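# Place the insertion tool into its foam pocket

## Task

Set the insertion tool into the pocket cut into the foam on the mat so that it matches the pocket's outline and rests on the pocket's bottom; the foam and mat must hold nothing else, and nothing may be left tipped over. The reference image is called manual.

## Robot and tools

Robot: one six-joint arm with a parallel two-finger gripper, base at (0, 0, +0.310) m in the scene frame, slightly tilted (quat_wxyz +0.956, +0.123, +0.260, -0.053). Scene frame: origin on the table top under the base, +z up, +y to the left when facing +x. Poses, velocities and targets are all in this frame, and offsets use its axes; rotations in offsets pivot about the Hand target's position. Gripper axes: fingers point along its +z, open and close along its y; a block juts about 10 cm toward its +x and turns with it. end_effector_position is the point between the closed pads; fingertips extend about 19 mm past it when closed, 6 mm when fully open.

execute_actions(actions, cameras): actions is a list of actions; each action is a table of up to 15 rows, each row one 1/30 s step, with a short table repeating its last row. A row is 9 numbers in [-1, 1]: dx, dy, dz, rx, ry, rz, position, force_limit, speed. The first six are an offset (not a pose) from the Hand target as it stood when that action began; every row counts from that same start, and each new action starts afresh, so repeating an offset moves further. Scale: 1.0 = 0.6 m or 180 degrees; rx, ry, rz form a single rotation vector. Images come back only when actions is empty or cameras names them (["all"] for all, [] for none). Unknown camera names void the call.

Gripper numbers: position +1 = fully open (85 mm), pads touch near -0.8, -1 closes until blocked. force_limit and speed shape grip strength; speed is finger travel rate (about 20 mm/s at -1, 85 at 0, 150 at +1). Both default to +1. A 0 is a real command, so to keep the gripper unchanged resend your last three gripper numbers. To grip, send position -1, keep sending it, and confirm object_status = 2. object_status: 0 moving, 1 blocked while opening, 2 blocked while closing, 3 reached target or pads met. New force_limit/speed only apply after a position change of at least 0.01. position_measured is in counts: 3 open, ~78 = 60 mm, 130 = 40 mm, 180 = 20 mm, 230 = pads meeting.

move(target, speed, blend, stop_force, zero, blocking, cameras): drives the gripper in a straight path. target is one 9-number row or a list of up to 15 rows, each an offset from the current Hand target (all rows from that same start, not chained), same scale and frame as above. speed: top path speed in m/s, 0.002 to 3.6 (default 0.25), one value or one per target; turning is limited to twice it in rad/s. blend: corner rounding in m for lists, 0 = stop at each point. stop_force: 3 to 120 N; the path halts when the wrist sensor feels that much push against the motion (use slow speed; omit it when backing off a contact). zero (only with stop_force): true re-zeroes before the move, false counts from the last zero. blocking=false returns after about 0.5 s while the move continues (not allowed with stop_force). The result adds a move: line: done (within 3 mm and 2 degrees), off_target, moving, held or fault, plus which limits acted (paced = pose clipped, held = steps withheld). done does not prove nothing was touched. Avoid paths passing near the arm's own base; route around it.

wait(seconds 0 to 10, cameras): lets time pass holding the last command. stop(cameras): brakes a running move. zoom_image(camera, region): camera is cam_high, cam_low or cam_wrist; region [x0, y0, x1, y1] pixels, max 504 by 504, from the latest images. show_instructions(): shows the reference images. zero_wrist_force(): re-zeroes the wrist sensor and stop_force baseline. finished_scene(scene): ends the scene with this scene's number; irreversible.

Results: state line with end_effector_position (m), end_effector_quat_wxyz, velocities; Hand target (your last command after clipping; next offsets count from it; the gripper often rests a bit short, so resend or add the gap); Tool commands; joint positions and torques (torques include gravity, positive toward larger joint angle); Wrist force and Wrist torque in the gripper's own axes plus the peak since last shown; velocities may read within noise. Reported position can be a few cm off, more at long reach. Orientation commands are clipped to within 32 degrees of the measured orientation each step.

Cameras: cam_high, cam_low, cam_wrist, each 672x504, with given calibration (K, distortion, T_world_to_cam); fixed cameras may have shifted slightly.

Cautions: the arm is stiff, so a target even slightly beyond a firm contact can trigger a fault; contact torque at a joint limit (130 N m for the big joints, 24.3 for wrists) or about 150 N outside force stops the arm for 10 s. Approach contacts slowly with stop_force. Do not drop a held object, release it while it moves, slam into the table or other objects, or squeeze hard on something still supported. Nothing may fall off the table. Long holding or stretched reach heats motors; a MOTOR HOT line warns, and 85 °C brakes the arm for 30 s or more. Loose objects may occasionally be nudged by outside pushes.

Each tool is called after "Call:" as a command line: name --argument value for each argument, lists and objects as JSON in quotes; but a table of rows of numbers goes row by row, as --pt "numbers of a row", without its own name.

Reference images:

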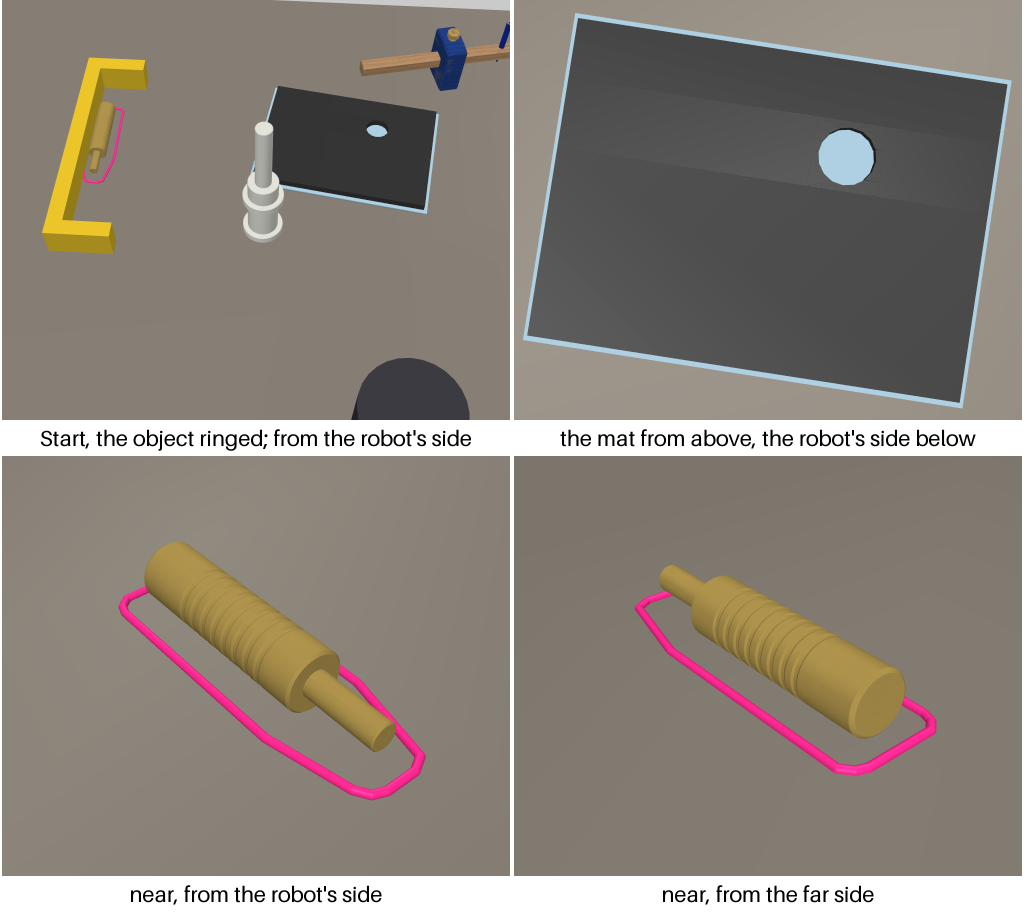

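## Session

Call:
execute_actions --actions '[]'

Scene clock: 0.00 s.
end_effector_position=(+0.6094, +0.5742, +0.2668) position_measured=3 object_status=3 end_effector_quat_wxyz=(-0.239, +0.803, +0.524, +0.157)
Joint positions: [0.729 -0.875 1.466 -2.734 -1.579 2.451]
Joint velocities: within noise
Joint torques (N m): no reading
Wrist force (N): no reading
Wrist torque (N m): no reading
Wrist force, peak (N): no reading
Hand target: +0.6094, +0.5742, +0.2668; -0.239, +0.803, +0.524, +0.157
Tool commands: gripper/position=+1.0 gripper/force_limit=+1.0 gripper/speed=+1.0

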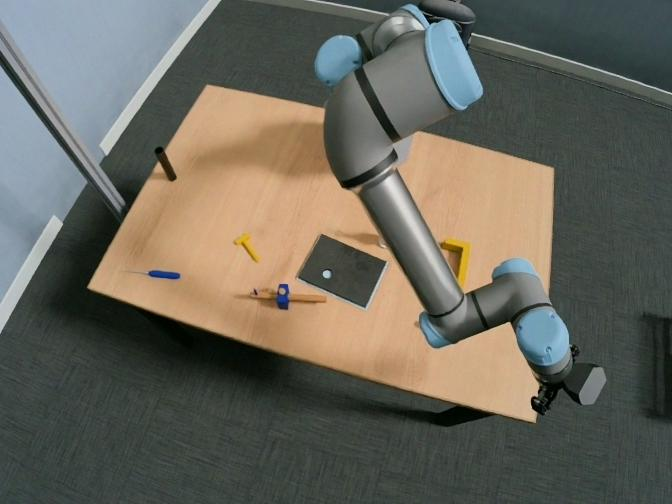

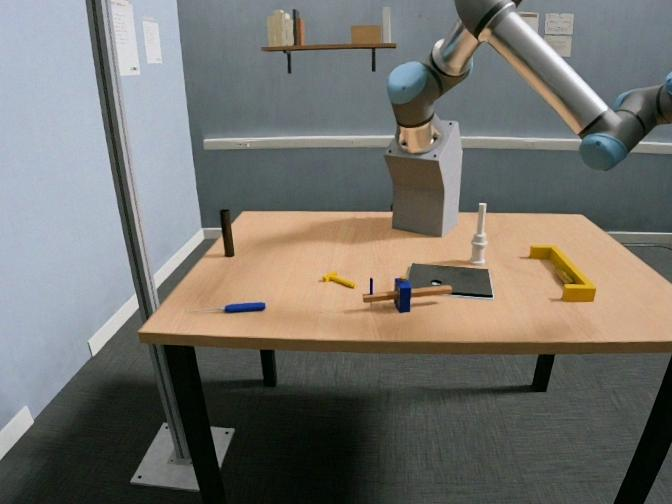

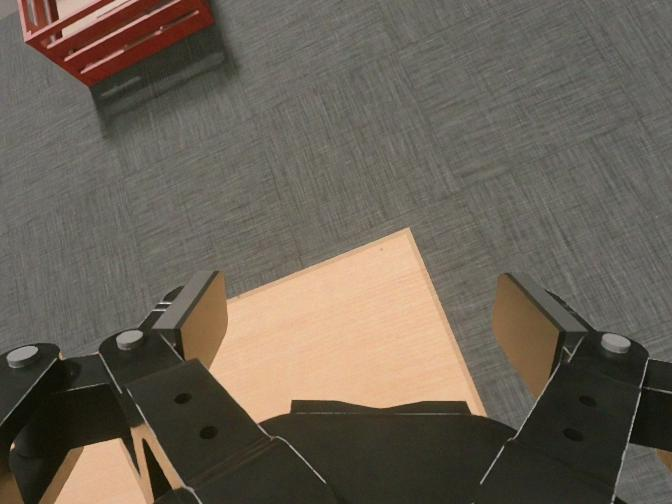

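Call:
zoom_image --camera "cam_high" --region '[280, 200, 500, 365]'

Call:
zoom_image --camera "cam_low" --region '[360, 190, 620, 320]'

Scaled by 2.291 from the camera's 672x504 image, which has a finer 960x720 frame.

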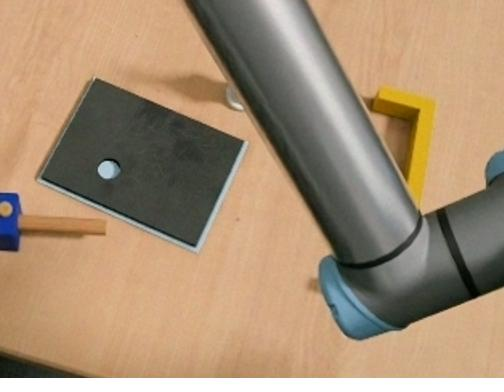

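Scaled by 1.938 from the camera's 672x504 image, which has a finer 960x720 frame.

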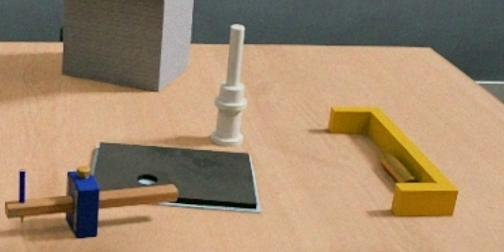

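Call:
move --target '[-0.5, -0.424, 0.139, -0.184, 0, 0, 1, 1, 1]' --speed 0.5 --cameras '["all"]'

Scene clock: 25.50 s.
end_effector_position=(+0.3094, +0.3199, +0.3502) position_measured=3 object_status=3 end_effector_quat_wxyz=(+0.000, +0.837, +0.547, +0.002)
Joint positions: [1.019 -1.473 2.28 -2.489 -2.146 2.86]
Joint torques (N m): [22.55 -33.68 -6.34 0.16 -2.07 2.55]
Wrist force (N): [-0.7 0.7 -0.8]
Wrist torque (N m): [0.00 -0.14 -0.03]
Wrist force, peak (N): [-2.8 -0.5 -1.1]
Hand target: +0.3094, +0.3198, +0.3502; +0.000, +0.837, +0.547, +0.002
Off the commanded pose: 0.000 m, 0 deg.
move: done
camera_calibration:
cam_wrist: T_world_to_cam=[[0.921665, -0.38797, -0.00359491, -0.1535], [-0.361775, -0.862708, 0.353347, 0.278191], [-0.14019, -0.324367, -0.935485, 0.604222], [0, 0, 0, 1]] pos_world=[0.326823, 0.376434, 0.466391]

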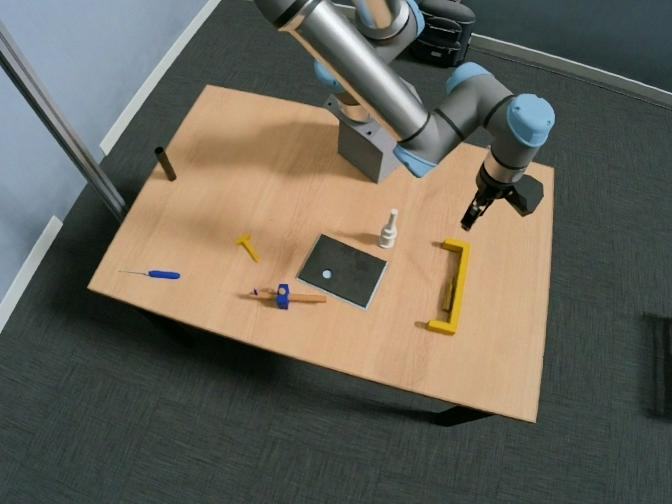

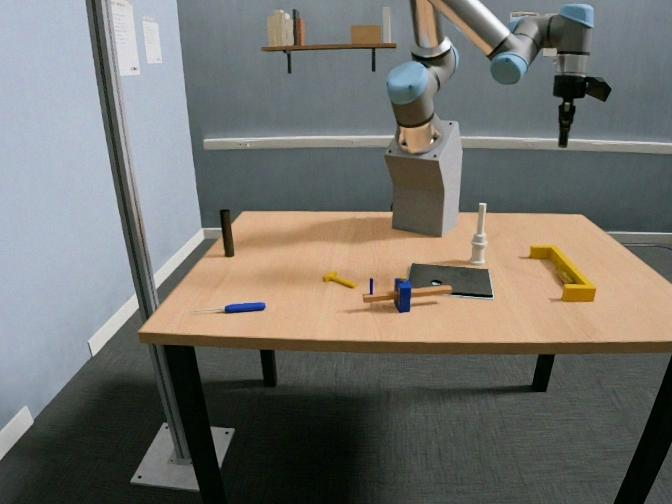

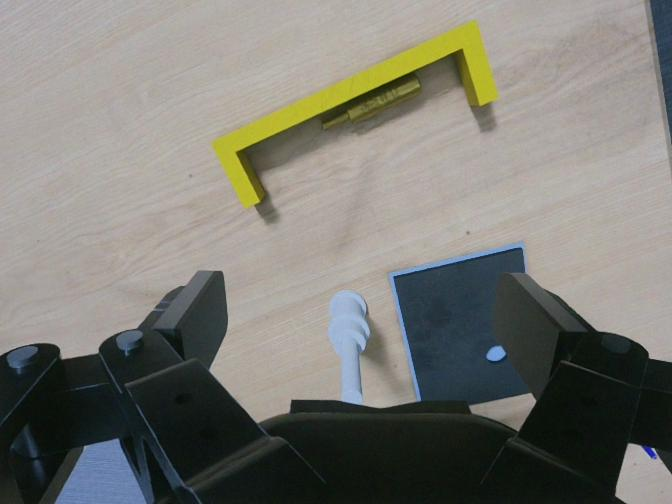

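Call:
zoom_image --camera "cam_wrist" --region '[200, 10, 510, 220]'

Call:
zoom_image --camera "cam_wrist" --region '[320, 230, 560, 430]'

Scaled by 1.626 from the camera's 672x504 image, which has a finer 960x720 frame.

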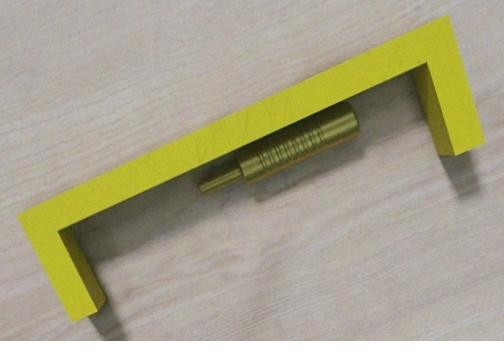

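Scaled by 2.100 from the camera's 672x504 image, which has a finer 960x720 frame.

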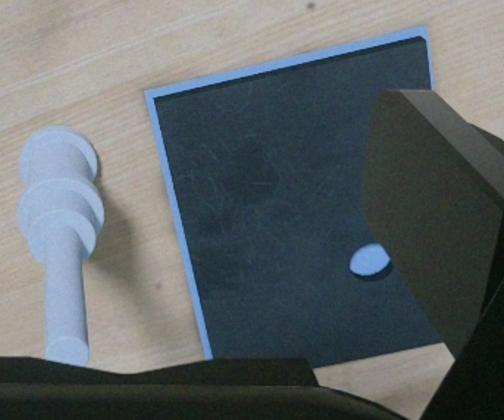

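Call:
move --target '[-0.094, 0.0902, -0.3337, 0, 0, 0.632, 1, 1, 1]' --speed 0.5 --cameras '["cam_wrist"]'

Scene clock: 89.07 s.
end_effector_position=(+0.2530, +0.3739, +0.1500) position_measured=3 object_status=3 end_effector_quat_wxyz=(-0.001, +0.000, +1.000, +0.001)
Joint positions: [0.918 -0.836 2.289 -3.194 -2.128 0.759]
Joint torques (N m): [15.2 -18.78 4.71 -4.49 2.32 -2.44]
Wrist force (N): [-0.6 0.5 -0.6]
Wrist torque (N m): [-0.02 -0.15 0.16]
Wrist force, peak (N): [-0.7 1.3 -1.5]
Hand target: +0.2530, +0.3740, +0.1500; -0.001, +0.000, +1.000, +0.001
Off the commanded pose: 0.000 m, 0 deg.
move: done
camera_calibration:
cam_wrist: T_world_to_cam=[[-0.0160937, 0.999864, -0.00361654, -0.362991], [0.935314, 0.0163331, 0.35344, -0.281754], [0.353451, 0.00230555, -0.93545, 0.179508], [0, 0, 0, 1]] pos_world=[0.19424, 0.367129, 0.266191]
Images, in order (width x height): cam_wrist 672x504.

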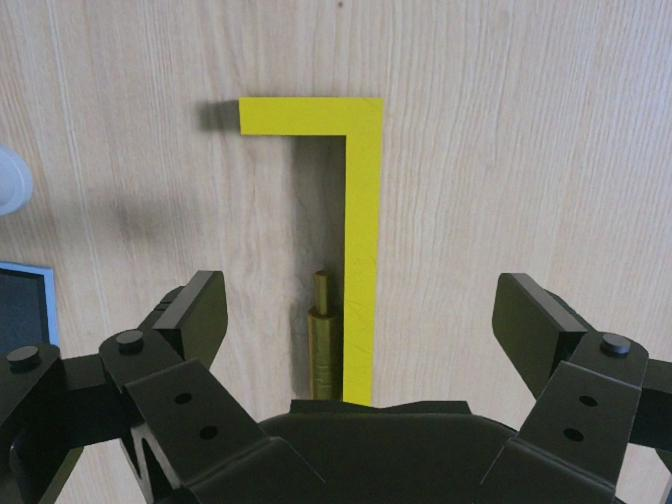

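Call:
move --target '[0.005, 0.0167, -0.1667, 0, 0, 0, 1, 1, 1]' --speed 0.3

Call:
move --target '[0, 0, -0.1167, 0, 0, 0, 1, 1, 1]' --speed 0.02 --stop_force 6 --cameras '["all"]'

Scene clock: 101.30 s.
end_effector_position=(+0.2560, +0.3839, +0.0501) position_measured=3 object_status=3 end_effector_quat_wxyz=(-0.001, +0.000, +1.000, +0.001)
Joint positions: [0.809 -0.563 2.172 -3.415 -2.106 0.634]
Joint torques (N m): [17.92 -20.27 -3.66 -4.52 2.38 -2.55]
Wrist force (N): [-0.5 0.5 -0.7]
Wrist torque (N m): [-0.02 -0.15 0.17]
Wrist force, peak (N): [-0.4 0.4 -2.5]
Hand target: +0.2560, +0.3840, +0.0500; -0.001, +0.000, +1.000, +0.001
Off the commanded pose: 0.000 m, 0 deg.
move: done

Scene clock: 104.87 s.
end_effector_position=(+0.2560, +0.3840, +0.0054) position_measured=3 object_status=3 end_effector_quat_wxyz=(-0.001, +0.000, +1.000, +0.001)
Joint positions: [0.758 -0.452 2.111 -3.494 -2.094 0.576]
Joint torques (N m): [33.84 -45.39 9.57 -0.28 -1.35 2.48]
Wrist force (N): [-1.7 0.2 -1.3]
Wrist torque (N m): [-0.06 0.03 0.03]
Wrist force, peak (N): [25.8 -24.6 -133.7]
Hand target: +0.2560, +0.3840, +0.0054; -0.001, +0.000, +1.000, +0.001 (not the last commanded pose)
Off the commanded pose: 0.025 m, 0 deg.
move: contact
camera_calibration:
cam_wrist: T_world_to_cam=[[-0.0162228, 0.999862, -0.00355533, -0.373447], [0.935358, 0.0164326, 0.353321, -0.233554], [0.353331, 0.00240635, -0.935495, 0.0431848], [0, 0, 0, 1]] pos_world=[0.19714, 0.377129, 0.121591]

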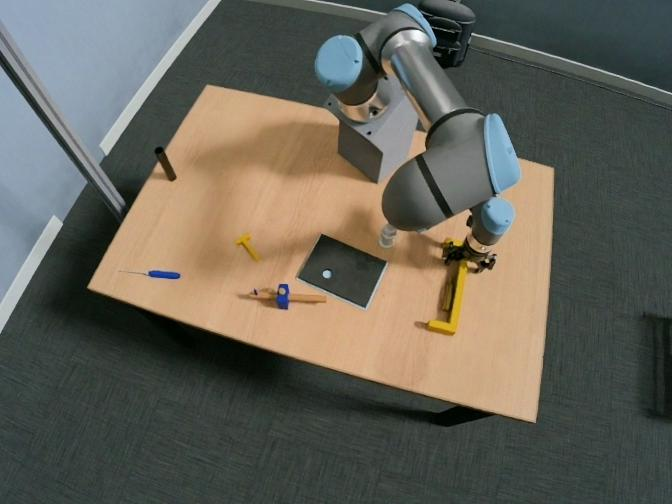

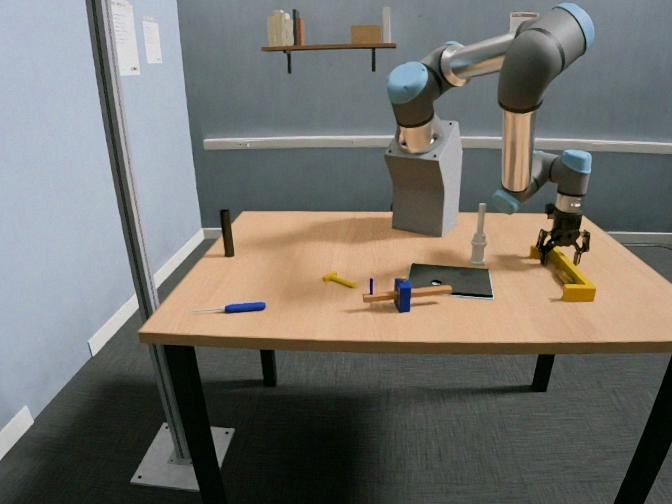

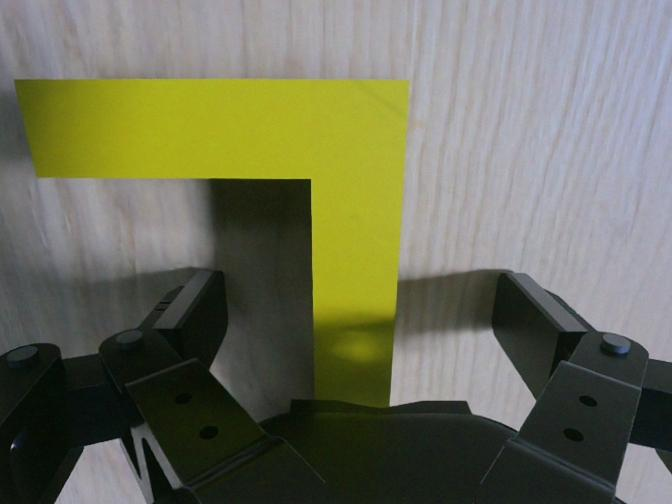

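Call:
move --target '[0, 0.005, 0.028, 0, 0, 0, -0.1, -1, 0.3]' --speed 0.1

Call:
move --target '[0, 0, 0, 0, 0, 0, -1, -1, -1]' --speed 0.1 --cameras '["cam_wrist"]'

Scene clock: 111.43 s.
end_effector_position=(+0.2560, +0.3869, +0.0221) position_measured=141 object_status=0 end_effector_quat_wxyz=(-0.001, +0.000, +1.000, +0.001)
Joint positions: [0.782 -0.492 2.128 -3.458 -2.1 0.603]
Joint torques (N m): [34.28 -45.66 9.92 0.33 -2.13 2.21]
Wrist force (N): [-1.2 0.1 -1.3]
Wrist torque (N m): [-0.08 -0.06 -0.02]
Wrist force, peak (N): [3.3 -12.0 -53.4]
Hand target: +0.2560, +0.3870, +0.0222; -0.001, +0.000, +1.000, +0.001
Off the commanded pose: 0.000 m, 0 deg.
move: done

Scene clock: 112.00 s.
end_effector_position=(+0.2560, +0.3868, +0.0222) position_measured=155 object_status=0 end_effector_quat_wxyz=(-0.001, +0.000, +1.000, +0.000)
Joint positions: [0.782 -0.492 2.128 -3.458 -2.1 0.603]
Joint torques (N m): [34.08 -38.29 -17.61 -2.1 10.64 2.32]
Wrist force (N): [3.1 -42.2 -37.6]
Wrist torque (N m): [0.21 -0.10 -0.02]
Wrist force, peak (N): [3.0 -42.4 -37.9]
Hand target: +0.2560, +0.3870, +0.0222; -0.001, +0.000, +1.000, +0.001
Off the commanded pose: 0.000 m, 0 deg.
move: done
camera_calibration:
cam_wrist: T_world_to_cam=[[-0.0164237, 0.999856, -0.0041662, -0.376062], [0.935276, 0.0168359, 0.353519, -0.2397], [0.353538, 0.00190954, -0.935418, 0.0590314], [0, 0, 0, 1]] pos_world=[0.197139, 0.379931, 0.138391]
Images, in order (width x height): cam_wrist 672x504.

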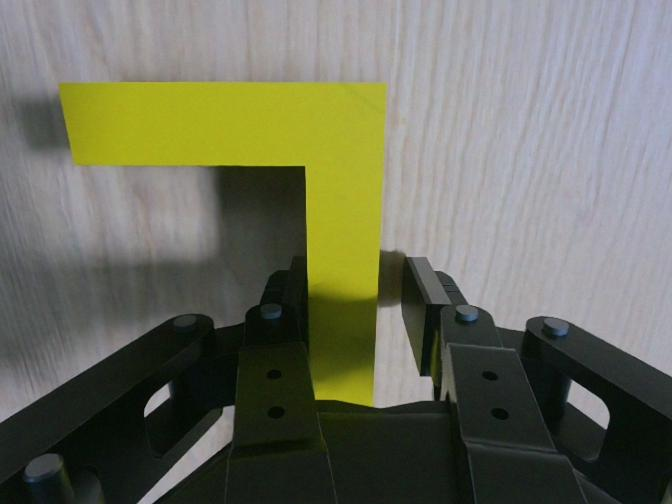

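Call:
wait --seconds 0.1 --cameras '["cam_wrist"]'

Scene clock: 115.73 s.
end_effector_position=(+0.2561, +0.3868, +0.0222) position_measured=155 object_status=2 end_effector_quat_wxyz=(-0.001, +0.000, +1.000, +0.001)
Joint positions: [0.782 -0.492 2.128 -3.458 -2.1 0.603]
Joint torques (N m): [35.59 -16.51 -21.71 -6.64 10.5 1.33]
Wrist force (N): [6.9 -46.8 -39.0]
Wrist torque (N m): [0.16 -0.19 0.04]
Wrist force, peak (N): [5.9 -46.0 -42.3]
Hand target: +0.2560, +0.3870, +0.0222; -0.001, +0.000, +1.000, +0.001
Tool commands: gripper/position=-1.0 gripper/force_limit=-1.0 gripper/speed=-1.0
Off the commanded pose: 0.000 m, 0 deg.
wait: 0.10 s; at rest from the start
camera_calibration:
cam_wrist: T_world_to_cam=[[-0.0162706, 0.99986, -0.00400546, -0.376213], [0.935233, 0.0166356, 0.353642, -0.239727], [0.353659, 0.00200793, -0.935372, 0.0589287], [0, 0, 0, 1]] pos_world=[0.197239, 0.38003, 0.138391]
Images, in order (width x height): cam_wrist 672x504.

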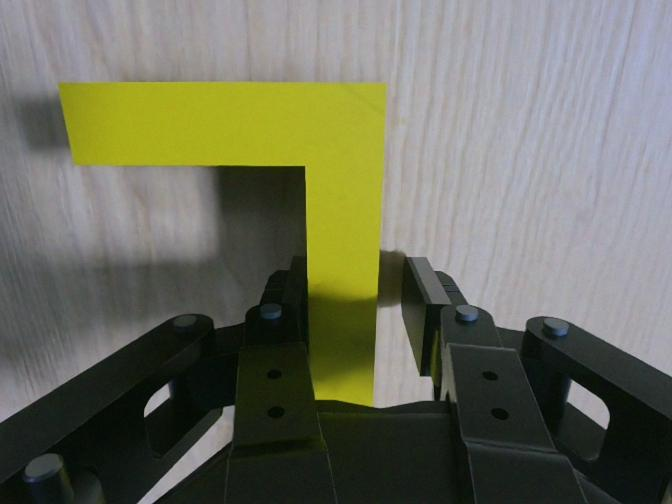

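Call:
move --target '[0, 0, 0, 0, 0, 0, 0.3, -1, 1]' --speed 0.1

Call:
move --pt "0 0 0.12 0 0 0 -1 -1 0" --pt "0.0 -0.055 0.2 0 0 0 -1 -1 0" --speed 0.25 --blend '[0.03, 0]' --cameras '["cam_wrist"]'

Scene clock: 155.63 s.
end_effector_position=(+0.2560, +0.3870, +0.0222) position_measured=91 object_status=0 end_effector_quat_wxyz=(-0.001, +0.000, +1.000, +0.001)
Joint positions: [0.782 -0.492 2.128 -3.458 -2.1 0.603]
Joint torques (N m): [28.42 -27.66 9.32 0.13 -1.99 0.04]
Wrist force (N): [-0.6 0.6 -1.5]
Wrist torque (N m): [-0.01 -0.15 -0.03]
Wrist force, peak (N): [6.6 -47.0 -39.2]
Hand target: +0.2560, +0.3870, +0.0222; -0.001, +0.000, +1.000, +0.001
Off the commanded pose: 0.000 m, 0 deg.
move: done

Scene clock: 156.90 s.
end_effector_position=(+0.2560, +0.3540, +0.1421) position_measured=232 object_status=3 end_effector_quat_wxyz=(-0.001, +0.000, +1.000, +0.001)
Joint positions: [0.874 -0.833 2.331 -3.266 -2.12 0.708]
Joint torques (N m): [30.12 -41.79 6.41 0.21 -1.83 2.45]
Wrist force (N): [-0.6 0.9 -1.5]
Wrist torque (N m): [0.05 -0.15 -0.02]
Wrist force, peak (N): [-0.6 0.4 -2.5]
Hand target: +0.2560, +0.3540, +0.1422; -0.001, +0.000, +1.000, +0.001
Off the commanded pose: 0.000 m, 0 deg.
move: done; blend cut to 0.0291 m at target 1
camera_calibration:
cam_wrist: T_world_to_cam=[[-0.0163159, 0.99986, -0.00359192, -0.342937], [0.935311, 0.0165323, 0.353441, -0.281416], [0.353451, 0.00240714, -0.93545, 0.171104], [0, 0, 0, 1]] pos_world=[0.197139, 0.347129, 0.258291]
Images, in order (width x height): cam_wrist 672x504.

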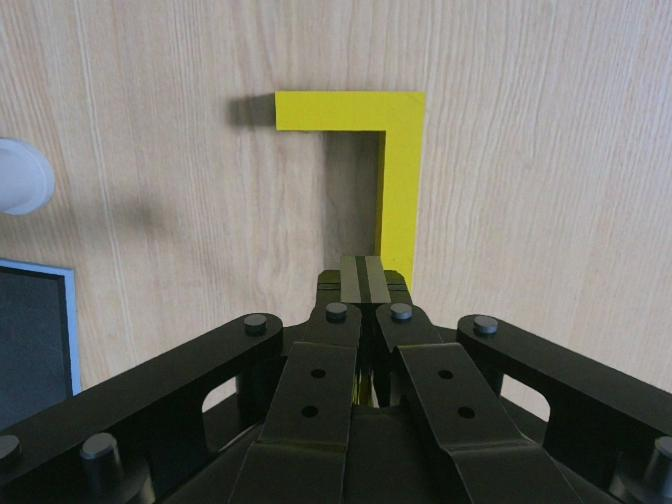

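Call:
move --pt "0.1933 -0.0017 -0.12 0 0 0 -1 -1 0" --pt "0.1933 -0.0017 -0.157 0 0 0 -1 -1 0" --speed '[0.25, 0.1]' --blend '[0.02, 0]'

Call:
move --target '[0, 0, -0.02, 0, 0, 0, -1, -1, 0]' --speed 0.003 --stop_force 3 --cameras '["all"]'

Scene clock: 170.63 s.
end_effector_position=(+0.3719, +0.3529, +0.0481) position_measured=232 object_status=3 end_effector_quat_wxyz=(-0.001, +0.000, +1.000, +0.001)
Joint positions: [0.645 -0.704 2.096 -3.287 -2.061 0.453]
Joint torques (N m): [18.48 -23.78 -7.44 -4.74 2.21 -2.41]
Wrist force (N): [-0.2 0.8 -1.3]
Wrist torque (N m): [0.04 -0.19 0.17]
Wrist force, peak (N): [1.1 0.9 -2.3]
Hand target: +0.3720, +0.3529, +0.0480; -0.001, +0.000, +1.000, +0.001
Off the commanded pose: 0.000 m, 0 deg.
move: done; blend cut to 0.0111 m at target 1

Scene clock: 173.87 s.
end_effector_position=(+0.3720, +0.3529, +0.0402) position_measured=232 object_status=3 end_effector_quat_wxyz=(-0.001, +0.000, +1.000, +0.001)
Joint positions: [0.638 -0.685 2.087 -3.301 -2.059 0.445]
Joint torques (N m): [25.97 -46.15 5.29 0.4 -0.08 1.08]
Wrist force (N): [2.5 0.7 -12.0]
Wrist torque (N m): [-0.03 -0.17 0.15]
Wrist force, peak (N): [2.0 0.9 -14.4]
Hand target: +0.3720, +0.3529, +0.0403; -0.001, +0.000, +1.000, +0.001 (not the last commanded pose)
Off the commanded pose: 0.004 m, 0 deg.
move: contact
camera_calibration:
cam_wrist: T_world_to_cam=[[-0.0163166, 0.99986, -0.00358992, -0.34041], [0.935356, 0.0165325, 0.353321, -0.353911], [0.353331, 0.00240714, -0.935495, 0.0349216], [0, 0, 0, 1]] pos_world=[0.31314, 0.346129, 0.156491]

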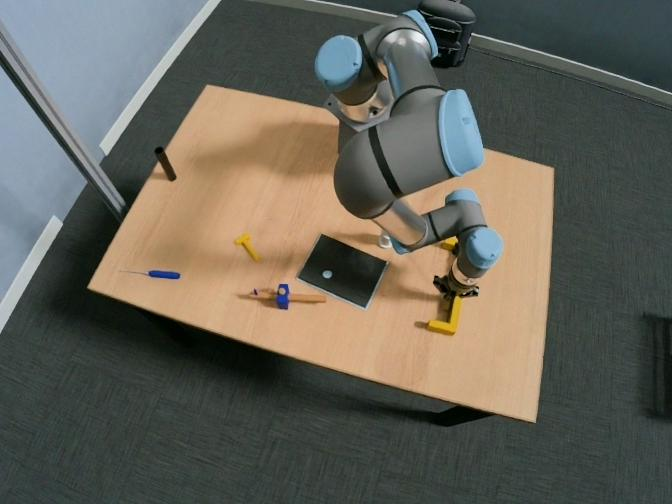

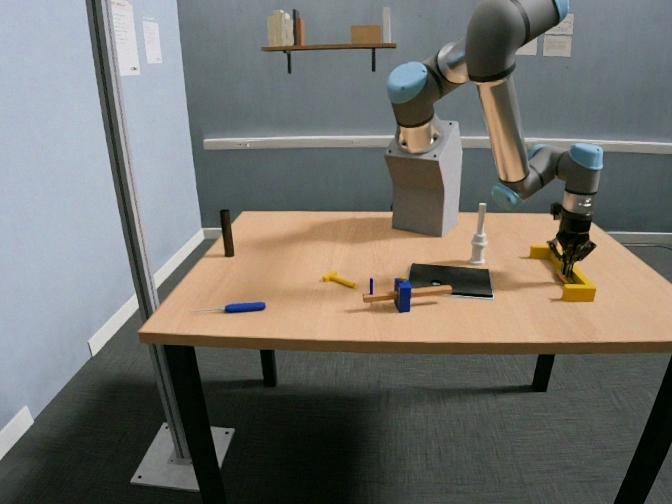

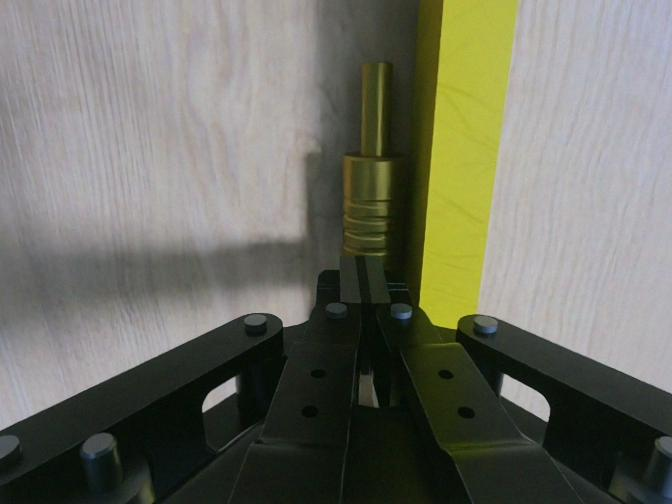

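Call:
move --target '[0, -0.0233, 0, 0, 0, 0, -1, -1, 0]' --speed 0.03 --cameras '["cam_wrist"]'

Scene clock: 177.57 s.
end_effector_position=(+0.3720, +0.3391, +0.0403) position_measured=232 object_status=3 end_effector_quat_wxyz=(-0.001, +0.000, +1.000, +0.001)
Joint positions: [0.615 -0.696 2.116 -3.33 -2.051 0.42]
Joint torques (N m): [16.03 -47.63 6.53 -5.06 2.43 -2.39]
Wrist force (N): [-0.5 0.4 -1.5]
Wrist torque (N m): [-0.02 -0.15 0.17]
Wrist force, peak (N): [2.2 0.6 -11.2]
Hand target: +0.3720, +0.3390, +0.0403; -0.001, +0.000, +1.000, +0.001
Off the commanded pose: 0.000 m, 0 deg.
move: done
camera_calibration:
cam_wrist: T_world_to_cam=[[-0.0162816, 0.999861, -0.00368583, -0.326508], [0.935311, 0.0165334, 0.353439, -0.353686], [0.353451, 0.00230715, -0.93545, 0.0349437], [0, 0, 0, 1]] pos_world=[0.31314, 0.33223, 0.156491]
Images, in order (width x height): cam_wrist 672x504.

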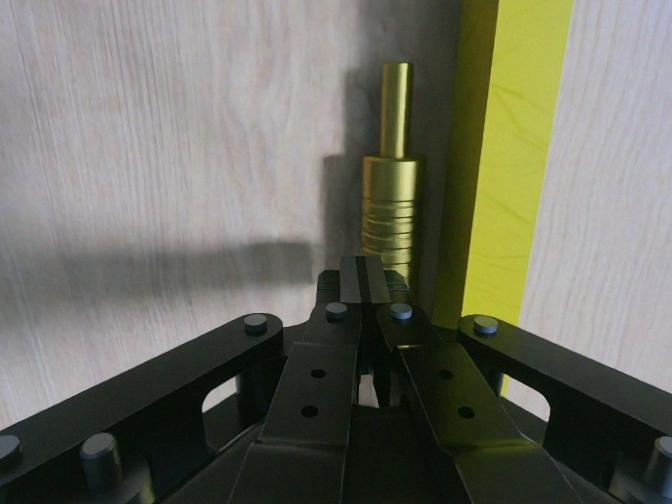

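Call:
move --pt "0 0 0.01 0 0 0 -1 -1 0" --pt "0 0.0283 0.01 0 0 0 -1 -1 0" --pt "0 0.0283 0.003 0 0 0 -1 -1 0" --speed 0.05

Call:
move --target '[0, 0, -0.01, 0, 0, 0, -1, -1, 0]' --speed 0.003 --stop_force 3

Call:
move --target '[0, -0.0458, 0, 0, 0, 0, -1, -1, 0]' --speed 0.03 --cameras '["cam_wrist"]'

Scene clock: 186.63 s.
end_effector_position=(+0.3720, +0.3559, +0.0422) position_measured=232 object_status=3 end_effector_quat_wxyz=(-0.001, +0.000, +1.000, +0.001)
Joint positions: [0.645 -0.687 2.082 -3.291 -2.061 0.452]
Joint torques (N m): [19.21 -22.16 -6.48 -4.51 2.41 -2.52]
Wrist force (N): [-0.6 0.6 -1.4]
Wrist torque (N m): [0.01 -0.15 0.17]
Wrist force, peak (N): [-0.7 0.7 -2.0]
Hand target: +0.3720, +0.3559, +0.0421; -0.001, +0.000, +1.000, +0.001
Off the commanded pose: 0.000 m, 0 deg.
move: done

Scene clock: 187.90 s.
end_effector_position=(+0.3720, +0.3560, +0.0402) position_measured=232 object_status=3 end_effector_quat_wxyz=(-0.001, +0.000, +1.000, +0.001)
Joint positions: [0.643 -0.682 2.08 -3.294 -2.06 0.45]
Joint torques (N m): [25.35 -45.61 4.8 0.32 -0.12 0.75]
Wrist force (N): [3.3 0.8 -13.3]
Wrist torque (N m): [0.01 -0.18 0.14]
Wrist force, peak (N): [3.0 0.7 -15.8]
Hand target: +0.3720, +0.3559, +0.0403; -0.001, +0.000, +1.000, +0.001 (not the last commanded pose)
Off the commanded pose: 0.004 m, 0 deg.
move: contact

Scene clock: 189.20 s.
end_effector_position=(+0.3720, +0.3286, +0.0403) position_measured=232 object_status=3 end_effector_quat_wxyz=(-0.001, +0.000, +1.000, +0.001)
Joint positions: [0.597 -0.705 2.138 -3.352 -2.045 0.401]
Joint torques (N m): [18.11 -47.81 6.98 -4.84 2.25 -2.52]
Wrist force (N): [-0.4 0.8 -1.1]
Wrist torque (N m): [0.04 -0.17 0.17]
Wrist force, peak (N): [2.7 0.7 -12.2]
Hand target: +0.3720, +0.3285, +0.0403; -0.001, +0.000, +1.000, +0.001
Off the commanded pose: 0.000 m, 0 deg.
move: done
camera_calibration:
cam_wrist: T_world_to_cam=[[-0.0162813, 0.999861, -0.00368574, -0.31601], [0.935311, 0.0165331, 0.353439, -0.353512], [0.353451, 0.00230714, -0.93545, 0.0349679], [0, 0, 0, 1]] pos_world=[0.31314, 0.32173, 0.156491]
Images, in order (width x height): cam_wrist 672x504.

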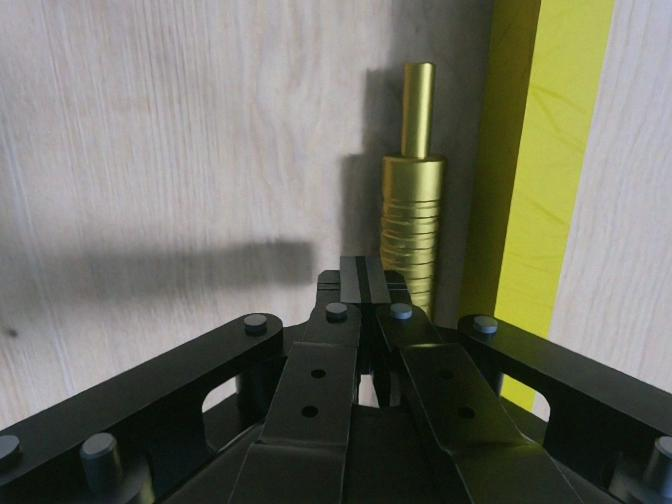

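Call:
move --pt "0 0 0.01 0 0 0 -1 -1 0" --pt "0 0.0358 0.01 0 0 0 -1 -1 0" --pt "0 0.0358 0.003 0 0 0 -1 -1 0" --speed 0.07

Call:
move --target '[0, 0, -0.01, 0, 0, 0, -1, -1, 0]' --speed 0.003 --stop_force 3 --cameras '["cam_wrist"]'

Call:
move --target '[0, -0.034, 0, 0, 0, 0, -1, -1, 0]' --speed 0.03 --cameras '["cam_wrist"]'

Scene clock: 199.63 s.
end_effector_position=(+0.3720, +0.3499, +0.0422) position_measured=232 object_status=3 end_effector_quat_wxyz=(-0.001, +0.000, +1.000, +0.001)
Joint positions: [0.635 -0.692 2.095 -3.304 -2.058 0.442]
Joint torques (N m): [18.26 -22.51 -6.58 -4.55 2.31 -2.37]
Wrist force (N): [-0.2 0.8 -1.2]
Wrist torque (N m): [0.04 -0.20 0.17]
Wrist force, peak (N): [-0.5 1.0 -2.2]
Hand target: +0.3720, +0.3499, +0.0421; -0.001, +0.000, +1.000, +0.001
Off the commanded pose: 0.000 m, 0 deg.
move: done

Scene clock: 201.17 s.
end_effector_position=(+0.3720, +0.3499, +0.0395) position_measured=232 object_status=3 end_effector_quat_wxyz=(-0.001, +0.000, +1.000, +0.001)
Joint positions: [0.632 -0.686 2.092 -3.308 -2.057 0.439]
Joint torques (N m): [27.57 -46.28 4.57 0.24 1.78 0.97]
Wrist force (N): [1.9 -1.0 -9.9]
Wrist torque (N m): [-0.04 -0.18 0.16]
Wrist force, peak (N): [1.2 -0.9 -11.1]
Hand target: +0.3720, +0.3499, +0.0396; -0.001, +0.000, +1.000, +0.001 (not the last commanded pose)
Off the commanded pose: 0.003 m, 0 deg.
move: contact
camera_calibration:
cam_wrist: T_world_to_cam=[[-0.0163166, 0.99986, -0.00358992, -0.337413], [0.935356, 0.0165325, 0.353321, -0.353579], [0.353331, 0.00240714, -0.935495, 0.0341805], [0, 0, 0, 1]] pos_world=[0.31314, 0.343129, 0.155691]
Images, in order (width x height): cam_wrist 672x504.

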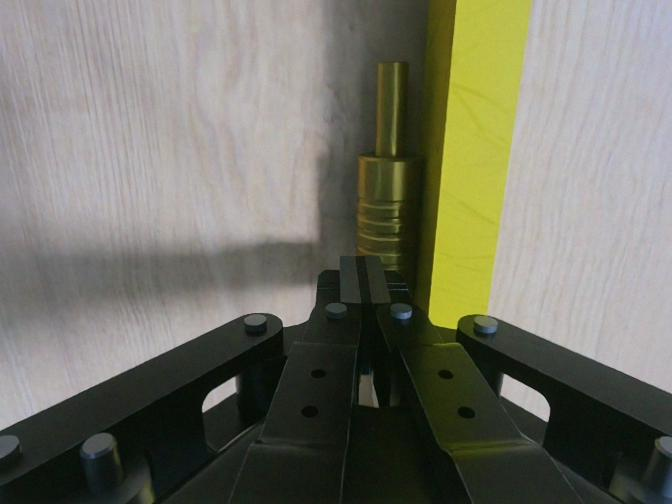

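Scene clock: 202.23 s.
end_effector_position=(+0.3720, +0.3297, +0.0396) position_measured=232 object_status=3 end_effector_quat_wxyz=(-0.001, +0.000, +1.000, +0.001)
Joint positions: [0.598 -0.702 2.135 -3.351 -2.045 0.403]
Joint torques (N m): [17.19 -47.22 7.72 -4.91 2.42 -2.55]
Wrist force (N): [-0.1 0.7 -1.4]
Wrist torque (N m): [0.02 -0.21 0.17]
Wrist force, peak (N): [2.1 -0.6 -9.4]
Hand target: +0.3720, +0.3295, +0.0396; -0.001, +0.000, +1.000, +0.001
Off the commanded pose: 0.000 m, 0 deg.
move: done
camera_calibration:
cam_wrist: T_world_to_cam=[[-0.0161875, 0.999862, -0.00365114, -0.317147], [0.935313, 0.0164331, 0.35344, -0.353251], [0.353451, 0.00230635, -0.93545, 0.0343108], [0, 0, 0, 1]] pos_world=[0.31314, 0.322829, 0.155791]
Images, in order (width x height): cam_wrist 672x504.

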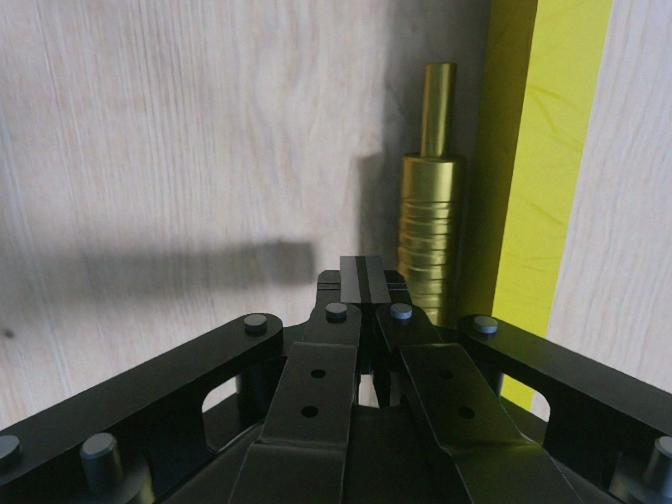

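Call:
move --pt "0 0 0.012 0 0 0 -1 -1 0" --pt "0 0.0408 0.012 0 0 0 -1 -1 0" --pt "0 0.0408 0.0045 0 0 0 -1 -1 0" --speed 0.07 --cameras '["cam_wrist"]'

Scene clock: 213.87 s.
end_effector_position=(+0.3720, +0.3540, +0.0424) position_measured=232 object_status=3 end_effector_quat_wxyz=(-0.001, +0.000, +1.000, +0.001)
Joint positions: [0.642 -0.689 2.087 -3.295 -2.06 0.449]
Joint torques (N m): [18.39 -21.59 -7.09 -4.98 2.2 -2.35]
Wrist force (N): [-0.3 0.5 -1.3]
Wrist torque (N m): [-0.01 -0.18 0.16]
Wrist force, peak (N): [-0.4 0.7 -2.2]
Hand target: +0.3720, +0.3540, +0.0423; -0.001, +0.000, +1.000, +0.001
Off the commanded pose: 0.000 m, 0 deg.
move: done
camera_calibration:
cam_wrist: T_world_to_cam=[[-0.0163159, 0.99986, -0.00359192, -0.341402], [0.935311, 0.0165323, 0.353441, -0.354674], [0.353451, 0.00240714, -0.93545, 0.0368392], [0, 0, 0, 1]] pos_world=[0.313139, 0.347129, 0.158591]
Images, in order (width x height): cam_wrist 672x504.

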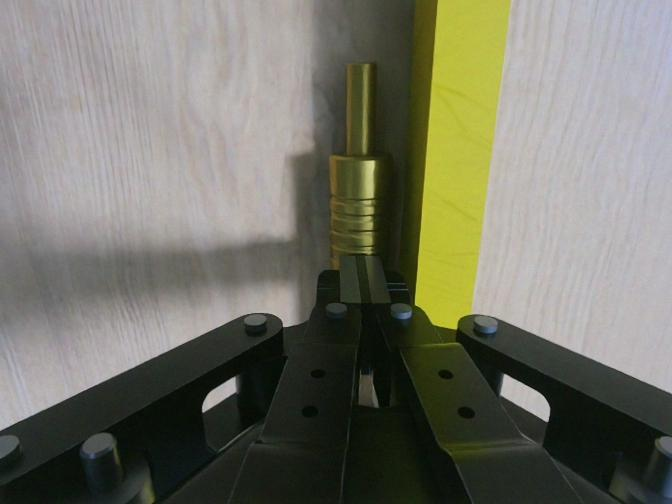

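Call:
move --target '[0, 0, -0.01, 0, 0, 0, -1, -1, 0]' --speed 0.003 --stop_force 3

Call:
move --target '[0, -0.0205, 0, 0, 0, 0, -1, -1, 0]' --speed 0.03 --cameras '["cam_wrist"]'

Call:
move --target '[0, 0, 0.01, 0, 0, 0, -1, -1, 0]' --speed 0.05 --cameras '["cam_wrist"]'

Scene clock: 220.43 s.
end_effector_position=(+0.3720, +0.3540, +0.0402) position_measured=232 object_status=3 end_effector_quat_wxyz=(-0.001, +0.000, +1.000, +0.001)
Joint positions: [0.64 -0.684 2.084 -3.298 -2.059 0.447]
Joint torques (N m): [27.12 -46.96 4.88 0.37 0.04 1.14]
Wrist force (N): [2.3 0.8 -9.4]
Wrist torque (N m): [0.03 -0.19 0.17]
Wrist force, peak (N): [1.9 0.8 -11.3]
Hand target: +0.3720, +0.3540, +0.0403; -0.001, +0.000, +1.000, +0.001 (not the last commanded pose)
Off the commanded pose: 0.004 m, 0 deg.
move: contact

Scene clock: 221.30 s.
end_effector_position=(+0.3720, +0.3418, +0.0403) position_measured=232 object_status=3 end_effector_quat_wxyz=(-0.001, +0.000, +1.000, +0.001)
Joint positions: [0.62 -0.694 2.11 -3.324 -2.053 0.425]
Joint torques (N m): [17.89 -46.82 7.41 -4.36 2.34 -2.59]
Wrist force (N): [-0.8 0.8 -2.5]
Wrist torque (N m): [0.03 -0.17 0.17]
Wrist force, peak (N): [2.0 0.7 -8.4]
Hand target: +0.3720, +0.3417, +0.0403; -0.001, +0.000, +1.000, +0.001
Off the commanded pose: 0.000 m, 0 deg.
move: done
camera_calibration:
cam_wrist: T_world_to_cam=[[-0.016282, 0.999861, -0.00368373, -0.329208], [0.935357, 0.0165333, 0.353319, -0.353726], [0.353331, 0.00230715, -0.935496, 0.034982], [0, 0, 0, 1]] pos_world=[0.31314, 0.33493, 0.156491]
Images, in order (width x height): cam_wrist 672x504.

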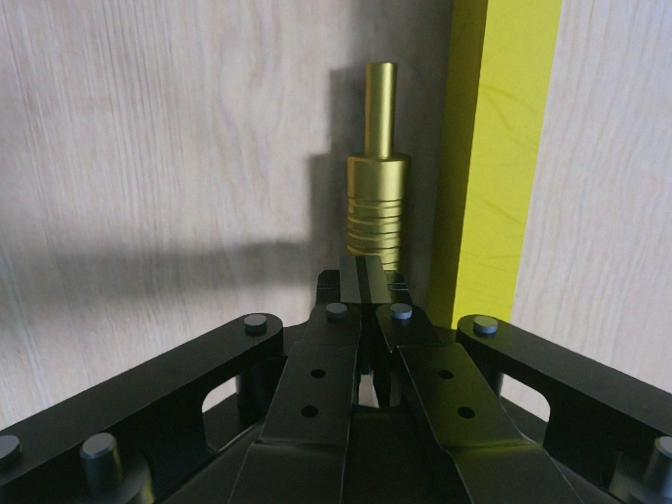

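Scene clock: 222.07 s.
end_effector_position=(+0.3720, +0.3417, +0.0462) position_measured=232 object_status=3 end_effector_quat_wxyz=(-0.001, +0.000, +1.000, +0.001)
Joint positions: [0.625 -0.709 2.118 -3.314 -2.054 0.431]
Joint torques (N m): [32.86 -46.85 6.62 0.27 -1.85 2.18]
Wrist force (N): [-0.1 0.4 -1.6]
Wrist torque (N m): [-0.03 -0.21 -0.01]
Wrist force, peak (N): [-0.8 0.5 -2.4]
Hand target: +0.3720, +0.3417, +0.0463; -0.001, +0.000, +1.000, +0.001
Off the commanded pose: 0.000 m, 0 deg.
move: done
camera_calibration:
cam_wrist: T_world_to_cam=[[-0.0162221, 0.999862, -0.00355733, -0.329126], [0.935312, 0.0164323, 0.353441, -0.355781], [0.353451, 0.00240635, -0.93545, 0.0404237], [0, 0, 0, 1]] pos_world=[0.31314, 0.334829, 0.162391]
Images, in order (width x height): cam_wrist 672x504.

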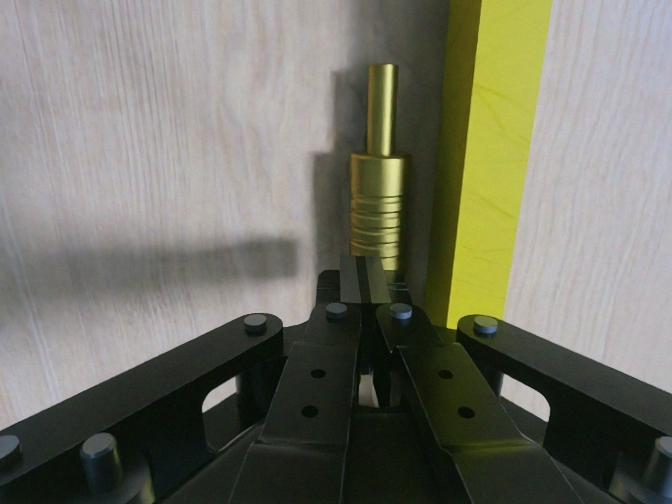

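Call:
move --pt "0 0.0172 0 0 0 0 -1 -1 0" --pt "0 0.0172 -0.0065 0 0 0 -1 -1 0" --speed 0.07

Call:
move --target '[0, 0, -0.01, 0, 0, 0, -1, -1, 0]' --speed 0.003 --stop_force 3 --cameras '["cam_wrist"]'

Call:
move --target '[0, -0.0275, 0, 0, 0, 0, -1, -1, 0]' --speed 0.03 --cameras '["cam_wrist"]'

Call:
move --target '[0, 0, 0.013, 0, 0, 0, -1, -1, 0]' --speed 0.05 --cameras '["cam_wrist"]'

Scene clock: 230.90 s.
end_effector_position=(+0.3720, +0.3520, +0.0425) position_measured=232 object_status=3 end_effector_quat_wxyz=(-0.001, +0.000, +1.000, +0.001)
Joint positions: [0.639 -0.691 2.091 -3.299 -2.059 0.446]
Joint torques (N m): [17.87 -22.25 -6.58 -4.58 2.25 -2.56]
Wrist force (N): [-0.5 0.8 -1.3]
Wrist torque (N m): [0.04 -0.16 0.17]
Wrist force, peak (N): [-0.2 0.9 -2.0]
Hand target: +0.3720, +0.3520, +0.0424; -0.001, +0.000, +1.000, +0.001
Off the commanded pose: 0.000 m, 0 deg.
move: done

Scene clock: 232.33 s.
end_effector_position=(+0.3720, +0.3520, +0.0400) position_measured=232 object_status=3 end_effector_quat_wxyz=(-0.001, +0.000, +1.000, +0.001)
Joint positions: [0.636 -0.685 2.088 -3.303 -2.058 0.443]
Joint torques (N m): [26.67 -45.17 5.04 0.46 1.08 1.05]
Wrist force (N): [2.3 -0.2 -11.9]
Wrist torque (N m): [-0.03 -0.14 0.15]
Wrist force, peak (N): [1.8 -0.5 -13.5]
Hand target: +0.3720, +0.3520, +0.0401; -0.001, +0.000, +1.000, +0.001 (not the last commanded pose)
Off the commanded pose: 0.004 m, 0 deg.
move: contact
camera_calibration:
cam_wrist: T_world_to_cam=[[-0.0163163, 0.99986, -0.00359145, -0.339511], [0.935323, 0.0165325, 0.353408, -0.353829], [0.353418, 0.00240714, -0.935462, 0.0347042], [0, 0, 0, 1]] pos_world=[0.31314, 0.345229, 0.156291]
Images, in order (width x height): cam_wrist 672x504.

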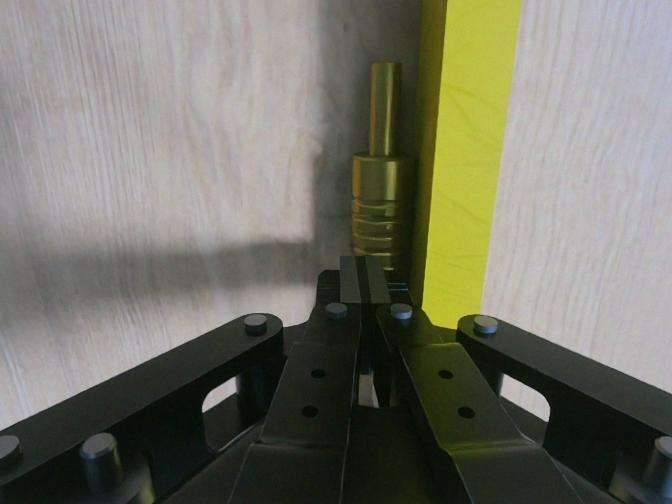

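Scene clock: 233.27 s.
end_effector_position=(+0.3720, +0.3357, +0.0401) position_measured=232 object_status=3 end_effector_quat_wxyz=(-0.001, +0.000, +1.000, +0.001)
Joint positions: [0.609 -0.699 2.123 -3.338 -2.049 0.414]
Joint torques (N m): [17.45 -47.04 7.33 -4.55 2.34 -2.42]
Wrist force (N): [-0.2 0.5 -1.4]
Wrist torque (N m): [-0.01 -0.19 0.17]
Wrist force, peak (N): [2.4 -0.3 -11.6]
Hand target: +0.3720, +0.3355, +0.0401; -0.001, +0.000, +1.000, +0.001
Off the commanded pose: 0.000 m, 0 deg.
move: done
camera_calibration:
cam_wrist: T_world_to_cam=[[-0.0161875, 0.999862, -0.00365114, -0.323145], [0.935313, 0.0164331, 0.35344, -0.353527], [0.353451, 0.00230635, -0.93545, 0.0347646], [0, 0, 0, 1]] pos_world=[0.31314, 0.328829, 0.156291]
Images, in order (width x height): cam_wrist 672x504.

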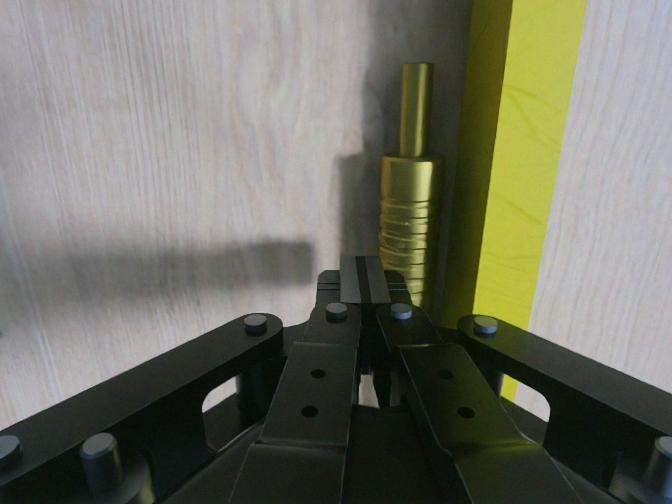

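Scene clock: 234.07 s.
end_effector_position=(+0.3720, +0.3355, +0.0478) position_measured=232 object_status=3 end_effector_quat_wxyz=(-0.001, +0.000, +1.000, +0.001)
Joint positions: [0.616 -0.718 2.132 -3.324 -2.052 0.422]
Joint torques (N m): [33.23 -46.43 7.67 -0.14 -1.99 2.48]
Wrist force (N): [-0.6 0.7 -1.4]
Wrist torque (N m): [0.02 -0.13 -0.01]
Wrist force, peak (N): [-0.3 0.9 -1.9]
Hand target: +0.3720, +0.3355, +0.0479; -0.001, +0.000, +1.000, +0.001
Off the commanded pose: 0.000 m, 0 deg.
move: done
camera_calibration:
cam_wrist: T_world_to_cam=[[-0.0162221, 0.999862, -0.00355733, -0.323021], [0.935312, 0.0164323, 0.353441, -0.356246], [0.353451, 0.00240635, -0.93545, 0.0419351], [0, 0, 0, 1]] pos_world=[0.31314, 0.328729, 0.163991]
Images, in order (width x height): cam_wrist 672x504.

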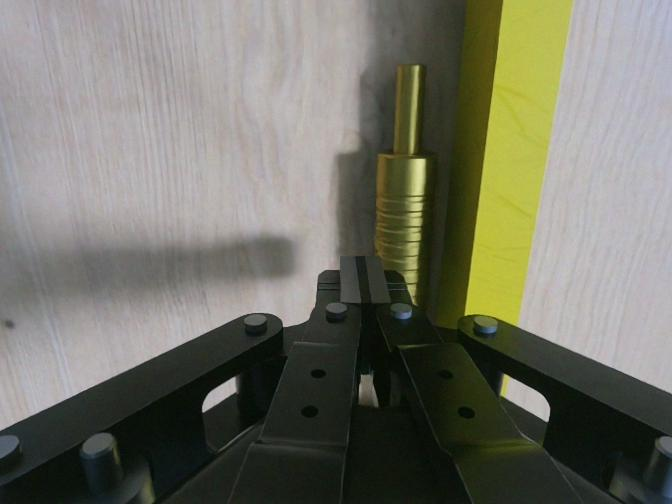

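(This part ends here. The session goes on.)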